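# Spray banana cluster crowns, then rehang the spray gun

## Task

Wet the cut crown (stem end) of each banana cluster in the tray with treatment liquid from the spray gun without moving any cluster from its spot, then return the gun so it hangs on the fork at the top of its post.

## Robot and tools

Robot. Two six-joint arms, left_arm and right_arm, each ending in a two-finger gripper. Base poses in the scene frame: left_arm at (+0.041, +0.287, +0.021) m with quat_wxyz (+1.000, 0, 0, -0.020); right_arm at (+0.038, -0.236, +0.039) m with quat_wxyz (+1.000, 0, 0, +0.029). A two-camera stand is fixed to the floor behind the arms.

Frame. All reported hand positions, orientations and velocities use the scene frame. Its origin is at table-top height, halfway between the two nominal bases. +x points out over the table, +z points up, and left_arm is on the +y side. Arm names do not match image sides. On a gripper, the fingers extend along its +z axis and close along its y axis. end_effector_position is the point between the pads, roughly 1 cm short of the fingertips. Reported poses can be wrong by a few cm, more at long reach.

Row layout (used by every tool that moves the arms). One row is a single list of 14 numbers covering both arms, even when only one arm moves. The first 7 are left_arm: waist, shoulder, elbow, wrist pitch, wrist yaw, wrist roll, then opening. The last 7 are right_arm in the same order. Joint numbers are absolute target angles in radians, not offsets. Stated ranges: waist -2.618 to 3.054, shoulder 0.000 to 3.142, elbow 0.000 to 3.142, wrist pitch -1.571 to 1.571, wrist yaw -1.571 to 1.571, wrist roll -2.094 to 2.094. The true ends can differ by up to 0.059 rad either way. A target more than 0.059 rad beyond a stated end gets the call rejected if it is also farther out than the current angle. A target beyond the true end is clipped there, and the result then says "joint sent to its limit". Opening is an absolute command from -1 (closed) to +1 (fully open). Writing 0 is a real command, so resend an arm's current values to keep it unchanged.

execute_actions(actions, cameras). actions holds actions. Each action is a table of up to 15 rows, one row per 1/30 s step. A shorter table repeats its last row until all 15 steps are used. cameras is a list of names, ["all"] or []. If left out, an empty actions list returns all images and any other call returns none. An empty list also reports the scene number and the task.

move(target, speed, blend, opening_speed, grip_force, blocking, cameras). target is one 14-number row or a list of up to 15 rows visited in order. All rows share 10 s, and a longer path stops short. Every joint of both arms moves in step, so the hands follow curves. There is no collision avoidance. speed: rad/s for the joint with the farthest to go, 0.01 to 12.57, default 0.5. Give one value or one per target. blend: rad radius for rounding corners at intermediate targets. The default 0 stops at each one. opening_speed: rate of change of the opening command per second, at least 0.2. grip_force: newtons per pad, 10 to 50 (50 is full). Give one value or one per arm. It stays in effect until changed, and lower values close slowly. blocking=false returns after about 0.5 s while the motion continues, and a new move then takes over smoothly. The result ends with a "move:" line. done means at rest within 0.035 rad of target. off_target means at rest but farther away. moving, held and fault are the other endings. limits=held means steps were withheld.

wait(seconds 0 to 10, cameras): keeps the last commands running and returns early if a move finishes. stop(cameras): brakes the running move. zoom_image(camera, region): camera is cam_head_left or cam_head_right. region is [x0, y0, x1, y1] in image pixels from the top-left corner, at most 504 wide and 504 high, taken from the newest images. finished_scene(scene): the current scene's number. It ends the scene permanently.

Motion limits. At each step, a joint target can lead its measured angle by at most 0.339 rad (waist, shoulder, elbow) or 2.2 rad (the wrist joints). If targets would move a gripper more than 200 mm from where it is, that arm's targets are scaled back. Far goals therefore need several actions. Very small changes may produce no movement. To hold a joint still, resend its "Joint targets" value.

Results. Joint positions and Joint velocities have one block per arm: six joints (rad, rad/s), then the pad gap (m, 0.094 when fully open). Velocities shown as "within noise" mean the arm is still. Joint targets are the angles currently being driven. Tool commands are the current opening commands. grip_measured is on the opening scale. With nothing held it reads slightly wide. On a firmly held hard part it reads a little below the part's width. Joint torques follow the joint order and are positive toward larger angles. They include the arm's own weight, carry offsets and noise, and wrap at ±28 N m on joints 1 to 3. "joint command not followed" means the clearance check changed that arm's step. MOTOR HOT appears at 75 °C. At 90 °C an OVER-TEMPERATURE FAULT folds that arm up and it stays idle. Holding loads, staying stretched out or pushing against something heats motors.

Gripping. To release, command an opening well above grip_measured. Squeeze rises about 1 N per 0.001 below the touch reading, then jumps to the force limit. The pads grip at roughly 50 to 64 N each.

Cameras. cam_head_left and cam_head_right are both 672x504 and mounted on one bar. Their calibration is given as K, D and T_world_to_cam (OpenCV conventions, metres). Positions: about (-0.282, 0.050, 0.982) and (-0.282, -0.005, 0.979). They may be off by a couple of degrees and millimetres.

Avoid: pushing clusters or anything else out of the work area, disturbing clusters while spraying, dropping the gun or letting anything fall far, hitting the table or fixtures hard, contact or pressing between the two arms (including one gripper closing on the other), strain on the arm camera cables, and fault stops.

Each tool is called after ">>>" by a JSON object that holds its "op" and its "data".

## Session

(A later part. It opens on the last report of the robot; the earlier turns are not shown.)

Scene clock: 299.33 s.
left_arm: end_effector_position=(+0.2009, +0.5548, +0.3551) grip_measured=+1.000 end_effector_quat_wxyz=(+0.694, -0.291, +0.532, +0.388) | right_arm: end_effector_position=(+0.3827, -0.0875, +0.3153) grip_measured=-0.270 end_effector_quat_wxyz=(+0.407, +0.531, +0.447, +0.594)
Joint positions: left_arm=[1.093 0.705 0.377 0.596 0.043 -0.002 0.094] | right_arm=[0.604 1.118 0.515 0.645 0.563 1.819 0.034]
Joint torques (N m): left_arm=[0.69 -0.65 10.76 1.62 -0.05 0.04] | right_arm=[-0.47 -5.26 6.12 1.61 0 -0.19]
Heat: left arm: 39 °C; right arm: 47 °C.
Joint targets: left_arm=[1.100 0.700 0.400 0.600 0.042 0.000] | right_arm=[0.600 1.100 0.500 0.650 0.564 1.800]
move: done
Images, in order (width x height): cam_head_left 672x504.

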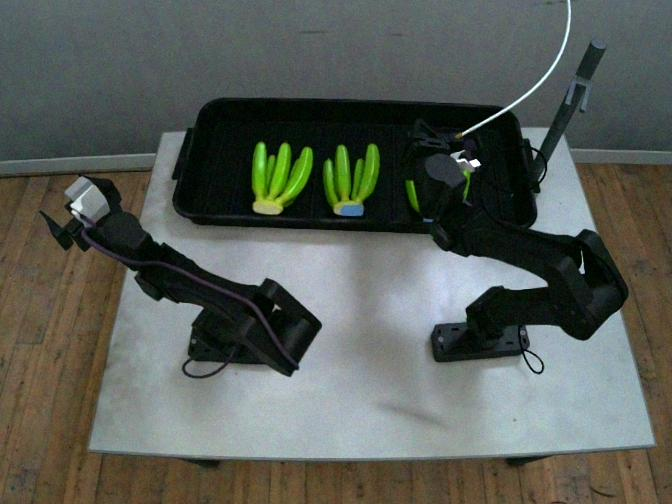

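>>> {"op": "move", "data": {"target": [[1.1,0.7,0.4,0.6,0.042,0,1,1.05,1.683,0.835,0.87,0.564,1.8,-0.7],[1.1,0.7,0.4,0.6,0.042,0,1,1.087,1.755,0.90,0.88,0.564,1.8,-0.7],[1.1,0.7,0.4,0.6,0.042,0,1,1.109,1.715,0.865,0.875,0.564,1.8,-0.7],[1.1,0.7,0.4,0.6,0.042,0,1,1.065,1.627,0.787,0.86,0.564,1.8,-0.7],[1.1,0.7,0.4,0.6,0.042,0,1,1.128,1.972,1.249,0.773,0.463,1.8,-0.7]], "speed": [0.4,0.07,0.08,0.08,0.25], "blend": [0.01,0.005,0.005,0.01,0]}}

>>> {"op": "move", "data": {"target": [[1.1,0.7,0.4,0.6,0.042,0,1,1.191,2.177,1.566,0.66,0.463,1.8,-0.7],[1.1,0.7,0.4,0.6,0.042,0,1,1.213,2.151,1.526,0.675,0.463,1.8,-0.7],[1.1,0.7,0.4,0.6,0.042,0,1,1.15,1.946,1.209,0.785,0.463,1.8,-0.7]], "speed": [0.13,0.1,0.13], "blend": 0.01}}

>>> {"op": "move", "data": {"target": [1.1,0.7,0.4,0.6,0.042,0,1,0.6,1.1,0.50,0.65,0.564,1.8,-0.7], "cameras": ["cam_head_left"]}}

>>> {"op": "zoom_image", "data": {"camera": "cam_head_left", "region": [230, 120, 400, 290]}}

Scene clock: 330.33 s.
left_arm: end_effector_position=(+0.2009, +0.5548, +0.3551) grip_measured=+1.000 end_effector_quat_wxyz=(+0.694, -0.291, +0.532, +0.388) | right_arm: end_effector_position=(+0.3299, +0.2620, +0.2875) grip_measured=-0.270 end_effector_quat_wxyz=(+0.211, +0.371, +0.593, +0.683)
Joint positions: left_arm=[1.093 0.705 0.377 0.596 0.043 -0.002 0.094] | right_arm=[1.121 1.954 1.213 0.766 0.467 1.82 0.034]
Joint torques (N m): left_arm=[0.73 -0.66 10.8 1.62 -0.01 0.05] | right_arm=[0.54 -9.87 10.06 1.7 -0.04 -0.24]
Heat: left arm: 39 °C; right arm: 47 °C.
Joint targets: left_arm=[1.100 0.700 0.400 0.600 0.042 0.000] | right_arm=[1.128 1.972 1.249 0.773 0.463 1.800]
move: off_target (right_arm); right_arm: the elbow is farthest, 0.036 rad from its target

Scene clock: 336.03 s.
left_arm: end_effector_position=(+0.2009, +0.5548, +0.3551) grip_measured=+1.000 end_effector_quat_wxyz=(+0.694, -0.291, +0.532, +0.388) | right_arm: end_effector_position=(+0.3130, +0.2776, +0.2717) grip_measured=-0.270 end_effector_quat_wxyz=(+0.199, +0.360, +0.611, +0.677)
Joint positions: left_arm=[1.093 0.705 0.377 0.596 0.043 -0.002 0.094] | right_arm=[1.158 1.988 1.223 0.759 0.465 1.82 0.034]
Joint torques (N m): left_arm=[0.59 -0.57 10.77 1.65 0 0.06] | right_arm=[-0.66 -15.68 5.67 1.85 0.02 -0.2]
Heat: left arm: 39 °C; right arm: 47 °C.
Joint targets: left_arm=[1.100 0.700 0.400 0.600 0.042 0.000] | right_arm=[1.150 1.946 1.209 0.785 0.463 1.800]
move: off_target (right_arm); right_arm: the shoulder is farthest, 0.042 rad from its target

Scene clock: 338.20 s.
left_arm: end_effector_position=(+0.2009, +0.5548, +0.3551) grip_measured=+1.000 end_effector_quat_wxyz=(+0.694, -0.291, +0.532, +0.388) | right_arm: end_effector_position=(+0.3825, -0.0860, +0.3137) grip_measured=-0.270 end_effector_quat_wxyz=(+0.405, +0.530, +0.450, +0.593)
Joint positions: left_arm=[1.093 0.705 0.377 0.596 0.043 -0.002 0.094] | right_arm=[0.605 1.12 0.513 0.644 0.558 1.82 0.034]
Joint torques (N m): left_arm=[0.7 -0.68 10.82 1.59 -0.03 0.05] | right_arm=[-0.42 -5.39 6.3 1.63 0.01 -0.21]
Heat: left arm: 39 °C; right arm: 47 °C.
Joint targets: left_arm=[1.100 0.700 0.400 0.600 0.042 0.000] | right_arm=[0.600 1.100 0.500 0.650 0.564 1.800]
move: done
Images, in order (width x height): cam_head_left 672x504.

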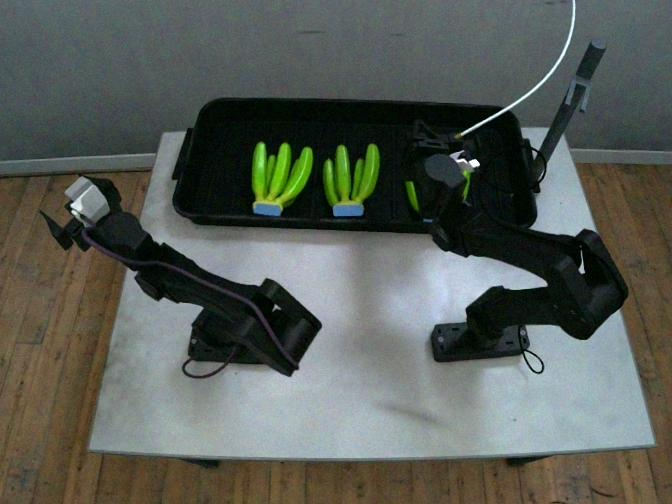

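Scaled by 2.965 from the camera's 672x504 image, which has a finer 960x720 frame.

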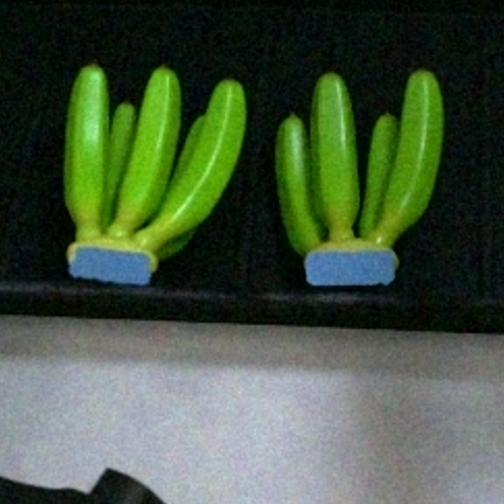

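>>> {"op": "move", "data": {"target": [[1.1,0.7,0.4,0.6,0.042,0,1,0.0,0.872,0.395,0.50,0.3,1.0,-0.7],[1.1,0.7,0.4,0.6,0.042,0,1,-0.334,0.872,0.395,0.50,0.21,0.19,-0.7]], "speed": 0.6, "blend": [0.1,0], "cameras": ["cam_head_left"]}}

>>> {"op": "zoom_image", "data": {"camera": "cam_head_left", "region": [460, 50, 640, 230]}}

Scene clock: 349.37 s.
left_arm: end_effector_position=(+0.2009, +0.5548, +0.3551) grip_measured=+1.000 end_effector_quat_wxyz=(+0.694, -0.291, +0.532, +0.388) | right_arm: end_effector_position=(+0.3605, -0.3650, +0.3014) grip_measured=-0.270 end_effector_quat_wxyz=(+0.698, +0.241, +0.667, -0.102)
Joint positions: left_arm=[1.093 0.705 0.377 0.596 0.043 -0.002 0.094] | right_arm=[-0.327 0.893 0.409 0.479 0.223 0.204 0.034]
Joint torques (N m): left_arm=[0.73 -0.66 10.85 1.6 -0.02 0.05] | right_arm=[-0.47 -3.9 6.68 1.86 -0.16 -0.13]
Heat: left arm: 39 °C; right arm: 47 °C.
Joint targets: left_arm=[1.100 0.700 0.400 0.600 0.042 0.000] | right_arm=[-0.334 0.872 0.395 0.500 0.210 0.190]
move: done
Images, in order (width x height): cam_head_left 672x504.

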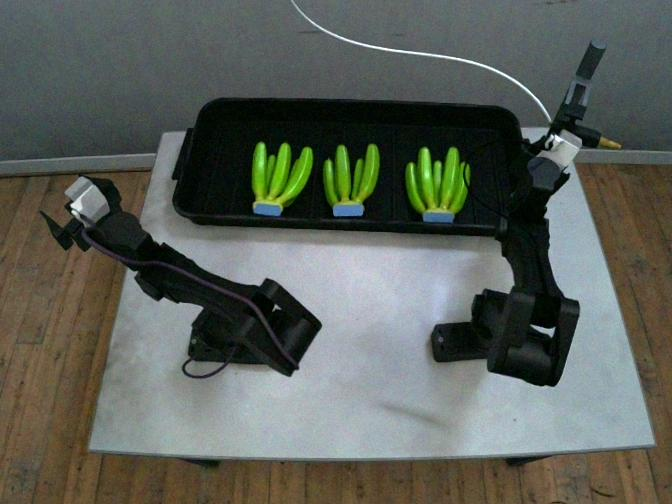

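Scaled by 2.800 from the camera's 672x504 image, which has a finer 960x720 frame.

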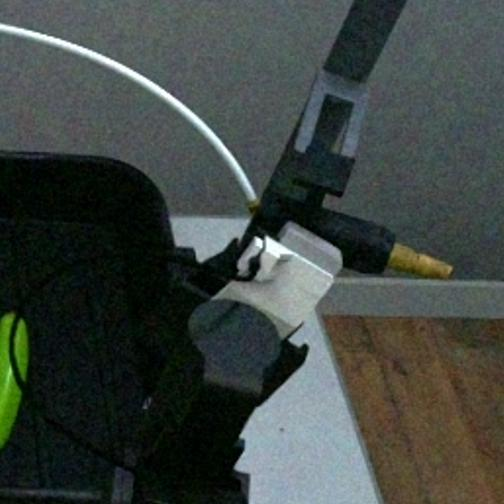

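>>> {"op": "move", "data": {"target": [[1.1,0.7,0.4,0.6,0.042,0,1,-0.35,0.872,0.395,0.50,0.19,0.175,-0.7],[1.1,0.7,0.4,0.6,0.042,0,1,-0.392,1.14,0.51,0.67,0.15,0.175,-0.7]], "speed": 0.2, "cameras": ["cam_head_left"]}}

>>> {"op": "zoom_image", "data": {"camera": "cam_head_left", "region": [510, 50, 630, 170]}}

Scene clock: 361.33 s.
left_arm: end_effector_position=(+0.2009, +0.5548, +0.3551) grip_measured=+1.000 end_effector_quat_wxyz=(+0.694, -0.291, +0.532, +0.388) | right_arm: end_effector_position=(+0.3957, -0.3865, +0.2910) grip_measured=-0.270 end_effector_quat_wxyz=(+0.694, +0.236, +0.672, -0.106)
Joint positions: left_arm=[1.093 0.705 0.377 0.596 0.043 -0.002 0.094] | right_arm=[-0.384 1.136 0.476 0.644 0.164 0.188 0.034]
Joint torques (N m): left_arm=[0.65 -0.62 10.77 1.62 -0.01 0.05] | right_arm=[-0.59 -3.34 10 1.91 -0.15 -0.14]
Heat: left arm: 39 °C; right arm: 47 °C.
Joint targets: left_arm=[1.100 0.700 0.400 0.600 0.042 0.000] | right_arm=[-0.392 1.140 0.510 0.670 0.150 0.175]
move: done
Images, in order (width x height): cam_head_left 672x504.

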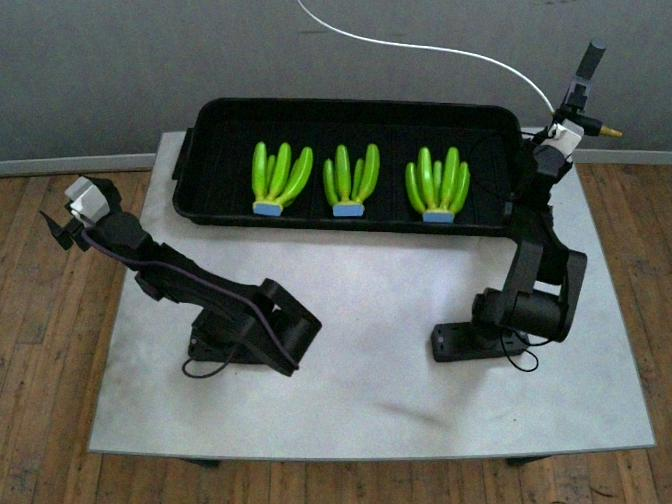

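Scaled by 4.200 from the camera's 672x504 image, which has a finer 960x720 frame.

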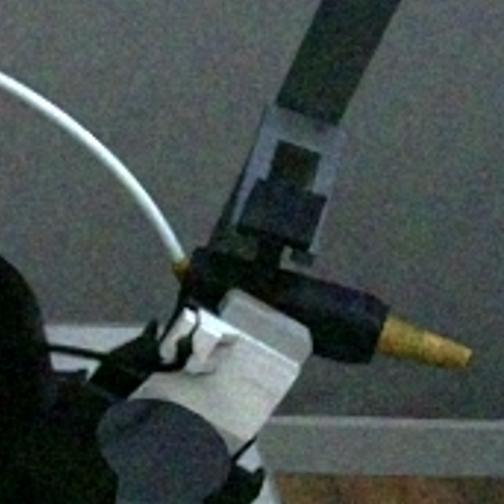

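>>> {"op": "move", "data": {"target": [[1.1,0.7,0.4,0.6,0.042,0,1,-0.392,1.14,0.55,0.64,0.15,0.175,-0.7],[1.1,0.7,0.4,0.6,0.042,0,1,-0.42,1.394,0.68,0.755,0.115,0.175,-0.7]], "speed": 0.15, "cameras": ["cam_head_left"]}}

>>> {"op": "zoom_image", "data": {"camera": "cam_head_left", "region": [510, 50, 630, 170]}}

Scene clock: 370.43 s.
left_arm: end_effector_position=(+0.2009, +0.5548, +0.3551) grip_measured=+1.000 end_effector_quat_wxyz=(+0.694, -0.291, +0.532, +0.388) | right_arm: end_effector_position=(+0.4390, -0.4109, +0.2886) grip_measured=-0.270 end_effector_quat_wxyz=(+0.690, +0.236, +0.675, -0.114)
Joint positions: left_arm=[1.093 0.705 0.377 0.596 0.043 -0.002 0.094] | right_arm=[-0.412 1.372 0.625 0.725 0.146 0.177 0.034]
Joint torques (N m): left_arm=[0.73 -0.69 10.78 1.63 -0.01 0.07] | right_arm=[-0.58 -3.86 11.75 1.99 -0.35 -0.03]
Heat: left arm: 39 °C; right arm: 48 °C.
Joint targets: left_arm=[1.100 0.700 0.400 0.600 0.042 0.000] | right_arm=[-0.420 1.394 0.680 0.755 0.115 0.175]
move: off_target (right_arm); right_arm: the elbow is farthest, 0.055 rad from its target
Images, in order (width x height): cam_head_left 672x504.

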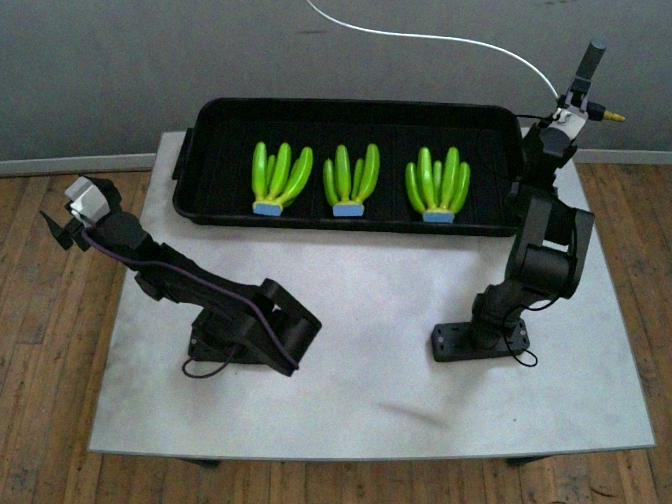

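Scaled by 4.200 from the camera's 672x504 image, which has a finer 960x720 frame.

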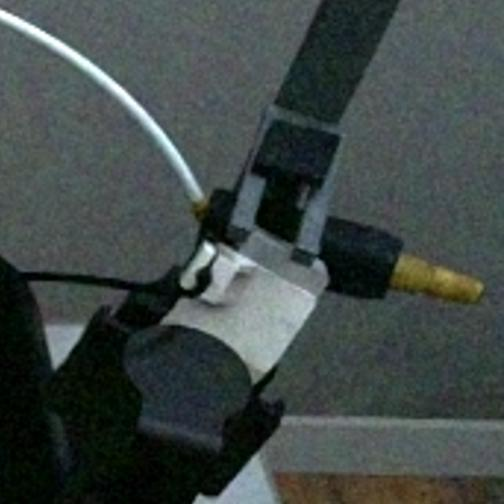

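>>> {"op": "move", "data": {"target": [[1.1,0.7,0.4,0.6,0.042,0,1,-0.4165,1.41,0.645,0.795,0.125,0.18,-0.7],[1.1,0.7,0.4,0.6,0.042,0,1,-0.4165,1.41,0.645,0.795,0.125,0.18,1]], "speed": 0.15, "opening_speed": 0.6, "cameras": ["cam_head_left"]}}

>>> {"op": "zoom_image", "data": {"camera": "cam_head_left", "region": [510, 50, 630, 170]}}

Scene clock: 383.10 s.
left_arm: end_effector_position=(+0.2009, +0.5548, +0.3551) grip_measured=+1.000 end_effector_quat_wxyz=(+0.694, -0.291, +0.532, +0.388) | right_arm: end_effector_position=(+0.4432, -0.4109, +0.2906) grip_measured=+0.998 end_effector_quat_wxyz=(+0.700, +0.233, +0.666, -0.110)
Joint positions: left_arm=[1.093 0.705 0.377 0.596 0.043 -0.002 0.094] | right_arm=[-0.412 1.4 0.625 0.779 0.138 0.181 0.094]
Joint torques (N m): left_arm=[0.59 -0.58 10.78 1.62 -0.02 0.04] | right_arm=[-0.47 -4.96 8.61 1.8 -0.18 0]
Heat: left arm: 39 °C; right arm: 48 °C.
Joint targets: left_arm=[1.100 0.700 0.400 0.600 0.042 0.000] | right_arm=[-0.417 1.410 0.645 0.795 0.125 0.180]
move: done
Images, in order (width x height): cam_head_left 672x504.

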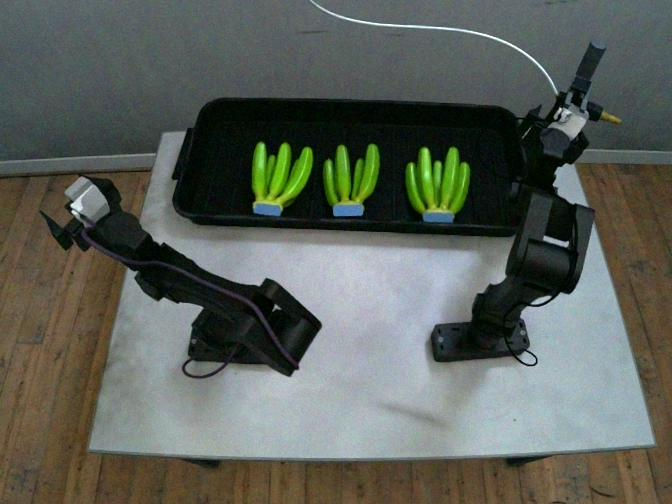

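Scaled by 4.200 from the camera's 672x504 image, which has a finer 960x720 frame.

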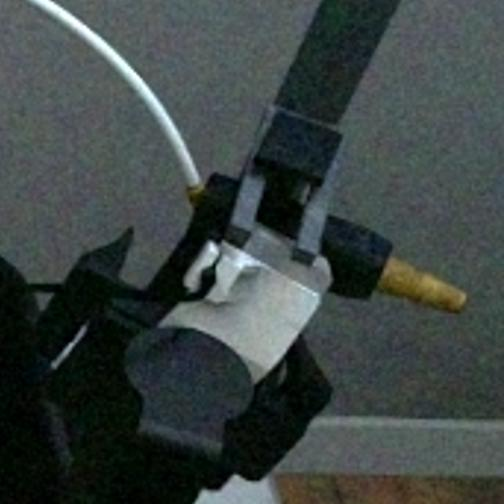

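Back off at level height.

>>> {"op": "move", "data": {"target": [[1.1,0.7,0.4,0.6,0.042,0,1,-0.382,1.175,0.49,0.69,0.165,0.19,1],[1.1,0.7,0.4,0.6,0.042,0,1,-0.334,0.872,0.36,0.53,0.21,0.19,1]], "speed": 0.25, "blend": 0.05, "cameras": ["cam_head_left"]}}

>>> {"op": "zoom_image", "data": {"camera": "cam_head_left", "region": [510, 50, 630, 170]}}

Scene clock: 398.10 s.
left_arm: end_effector_position=(+0.2009, +0.5548, +0.3551) grip_measured=+1.000 end_effector_quat_wxyz=(+0.694, -0.291, +0.532, +0.388) | right_arm: end_effector_position=(+0.3570, -0.3660, +0.3088) grip_measured=+0.998 end_effector_quat_wxyz=(+0.716, +0.230, +0.651, -0.107)
Joint positions: left_arm=[1.093 0.705 0.377 0.596 0.043 -0.002 0.094] | right_arm=[-0.343 0.884 0.382 0.55 0.204 0.182 0.094]
Joint torques (N m): left_arm=[0.73 -0.59 10.82 1.61 -0.03 0.04] | right_arm=[0.81 -2.84 5.67 1.42 0.03 0.11]
Heat: left arm: 40 °C; right arm: 49 °C.
Joint targets: left_arm=[1.100 0.700 0.400 0.600 0.042 0.000] | right_arm=[-0.334 0.872 0.360 0.530 0.210 0.190]
move: done
Images, in order (width x height): cam_head_left 672x504.

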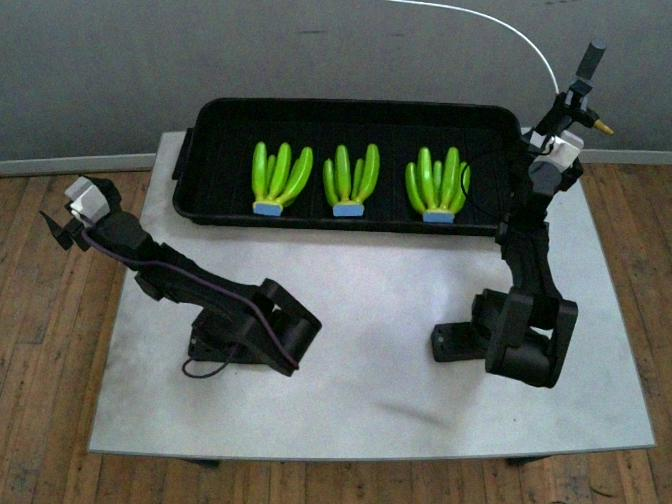

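Scaled by 4.200 from the camera's 672x504 image, which has a finer 960x720 frame.

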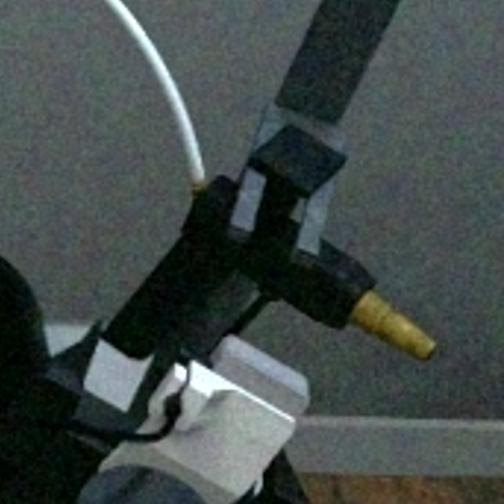

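>>> {"op": "move", "data": {"target": [1.1,0.7,0.4,0.6,0.042,0,1,-0.25,0.5,0.22,0.35,0.26,0.19,1], "speed": 0.25, "cameras": ["cam_head_left"]}}

>>> {"op": "zoom_image", "data": {"camera": "cam_head_left", "region": [510, 50, 630, 170]}}

Scene clock: 405.03 s.
left_arm: end_effector_position=(+0.2009, +0.5548, +0.3551) grip_measured=+1.000 end_effector_quat_wxyz=(+0.694, -0.291, +0.532, +0.388) | right_arm: end_effector_position=(+0.3089, -0.3359, +0.3044) grip_measured=+0.998 end_effector_quat_wxyz=(+0.735, +0.219, +0.635, -0.092)
Joint positions: left_arm=[1.093 0.705 0.377 0.596 0.043 -0.002 0.094] | right_arm=[-0.259 0.511 0.242 0.37 0.254 0.182 0.094]
Joint torques (N m): left_arm=[0.69 -0.61 10.82 1.63 0 0.03] | right_arm=[0.72 -0.36 6.12 1.46 -0.02 0.05]
Heat: left arm: 40 °C; right arm: 48 °C.
Joint targets: left_arm=[1.100 0.700 0.400 0.600 0.042 0.000] | right_arm=[-0.250 0.500 0.220 0.350 0.260 0.190]
move: done
Images, in order (width x height): cam_head_left 672x504.

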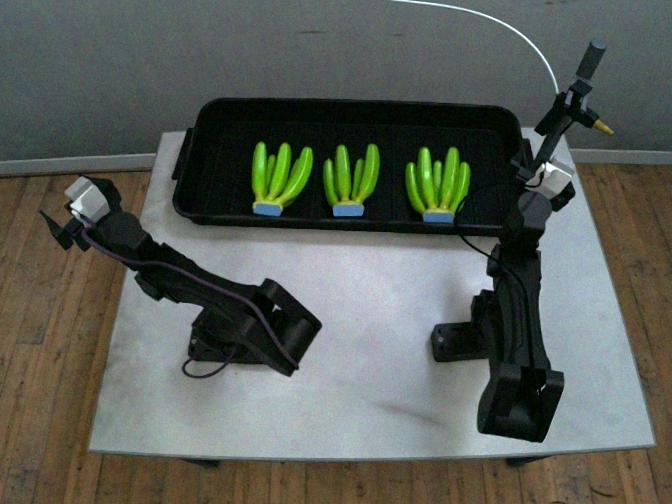

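Scaled by 4.200 from the camera's 672x504 image, which has a finer 960x720 frame.

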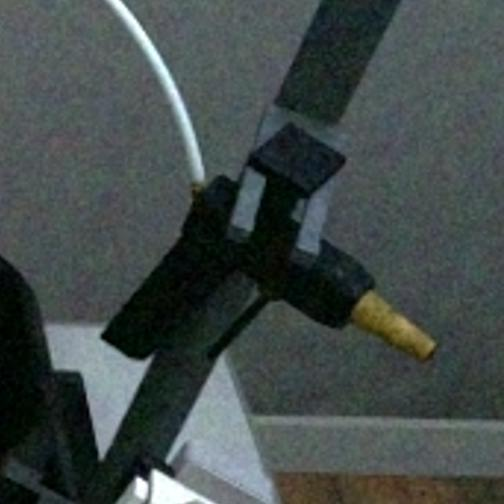

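Gun hangs freely, unmoved.

>>> {"op": "finished_scene", "data": {"scene": 2}}

The scene is finished: the task was done.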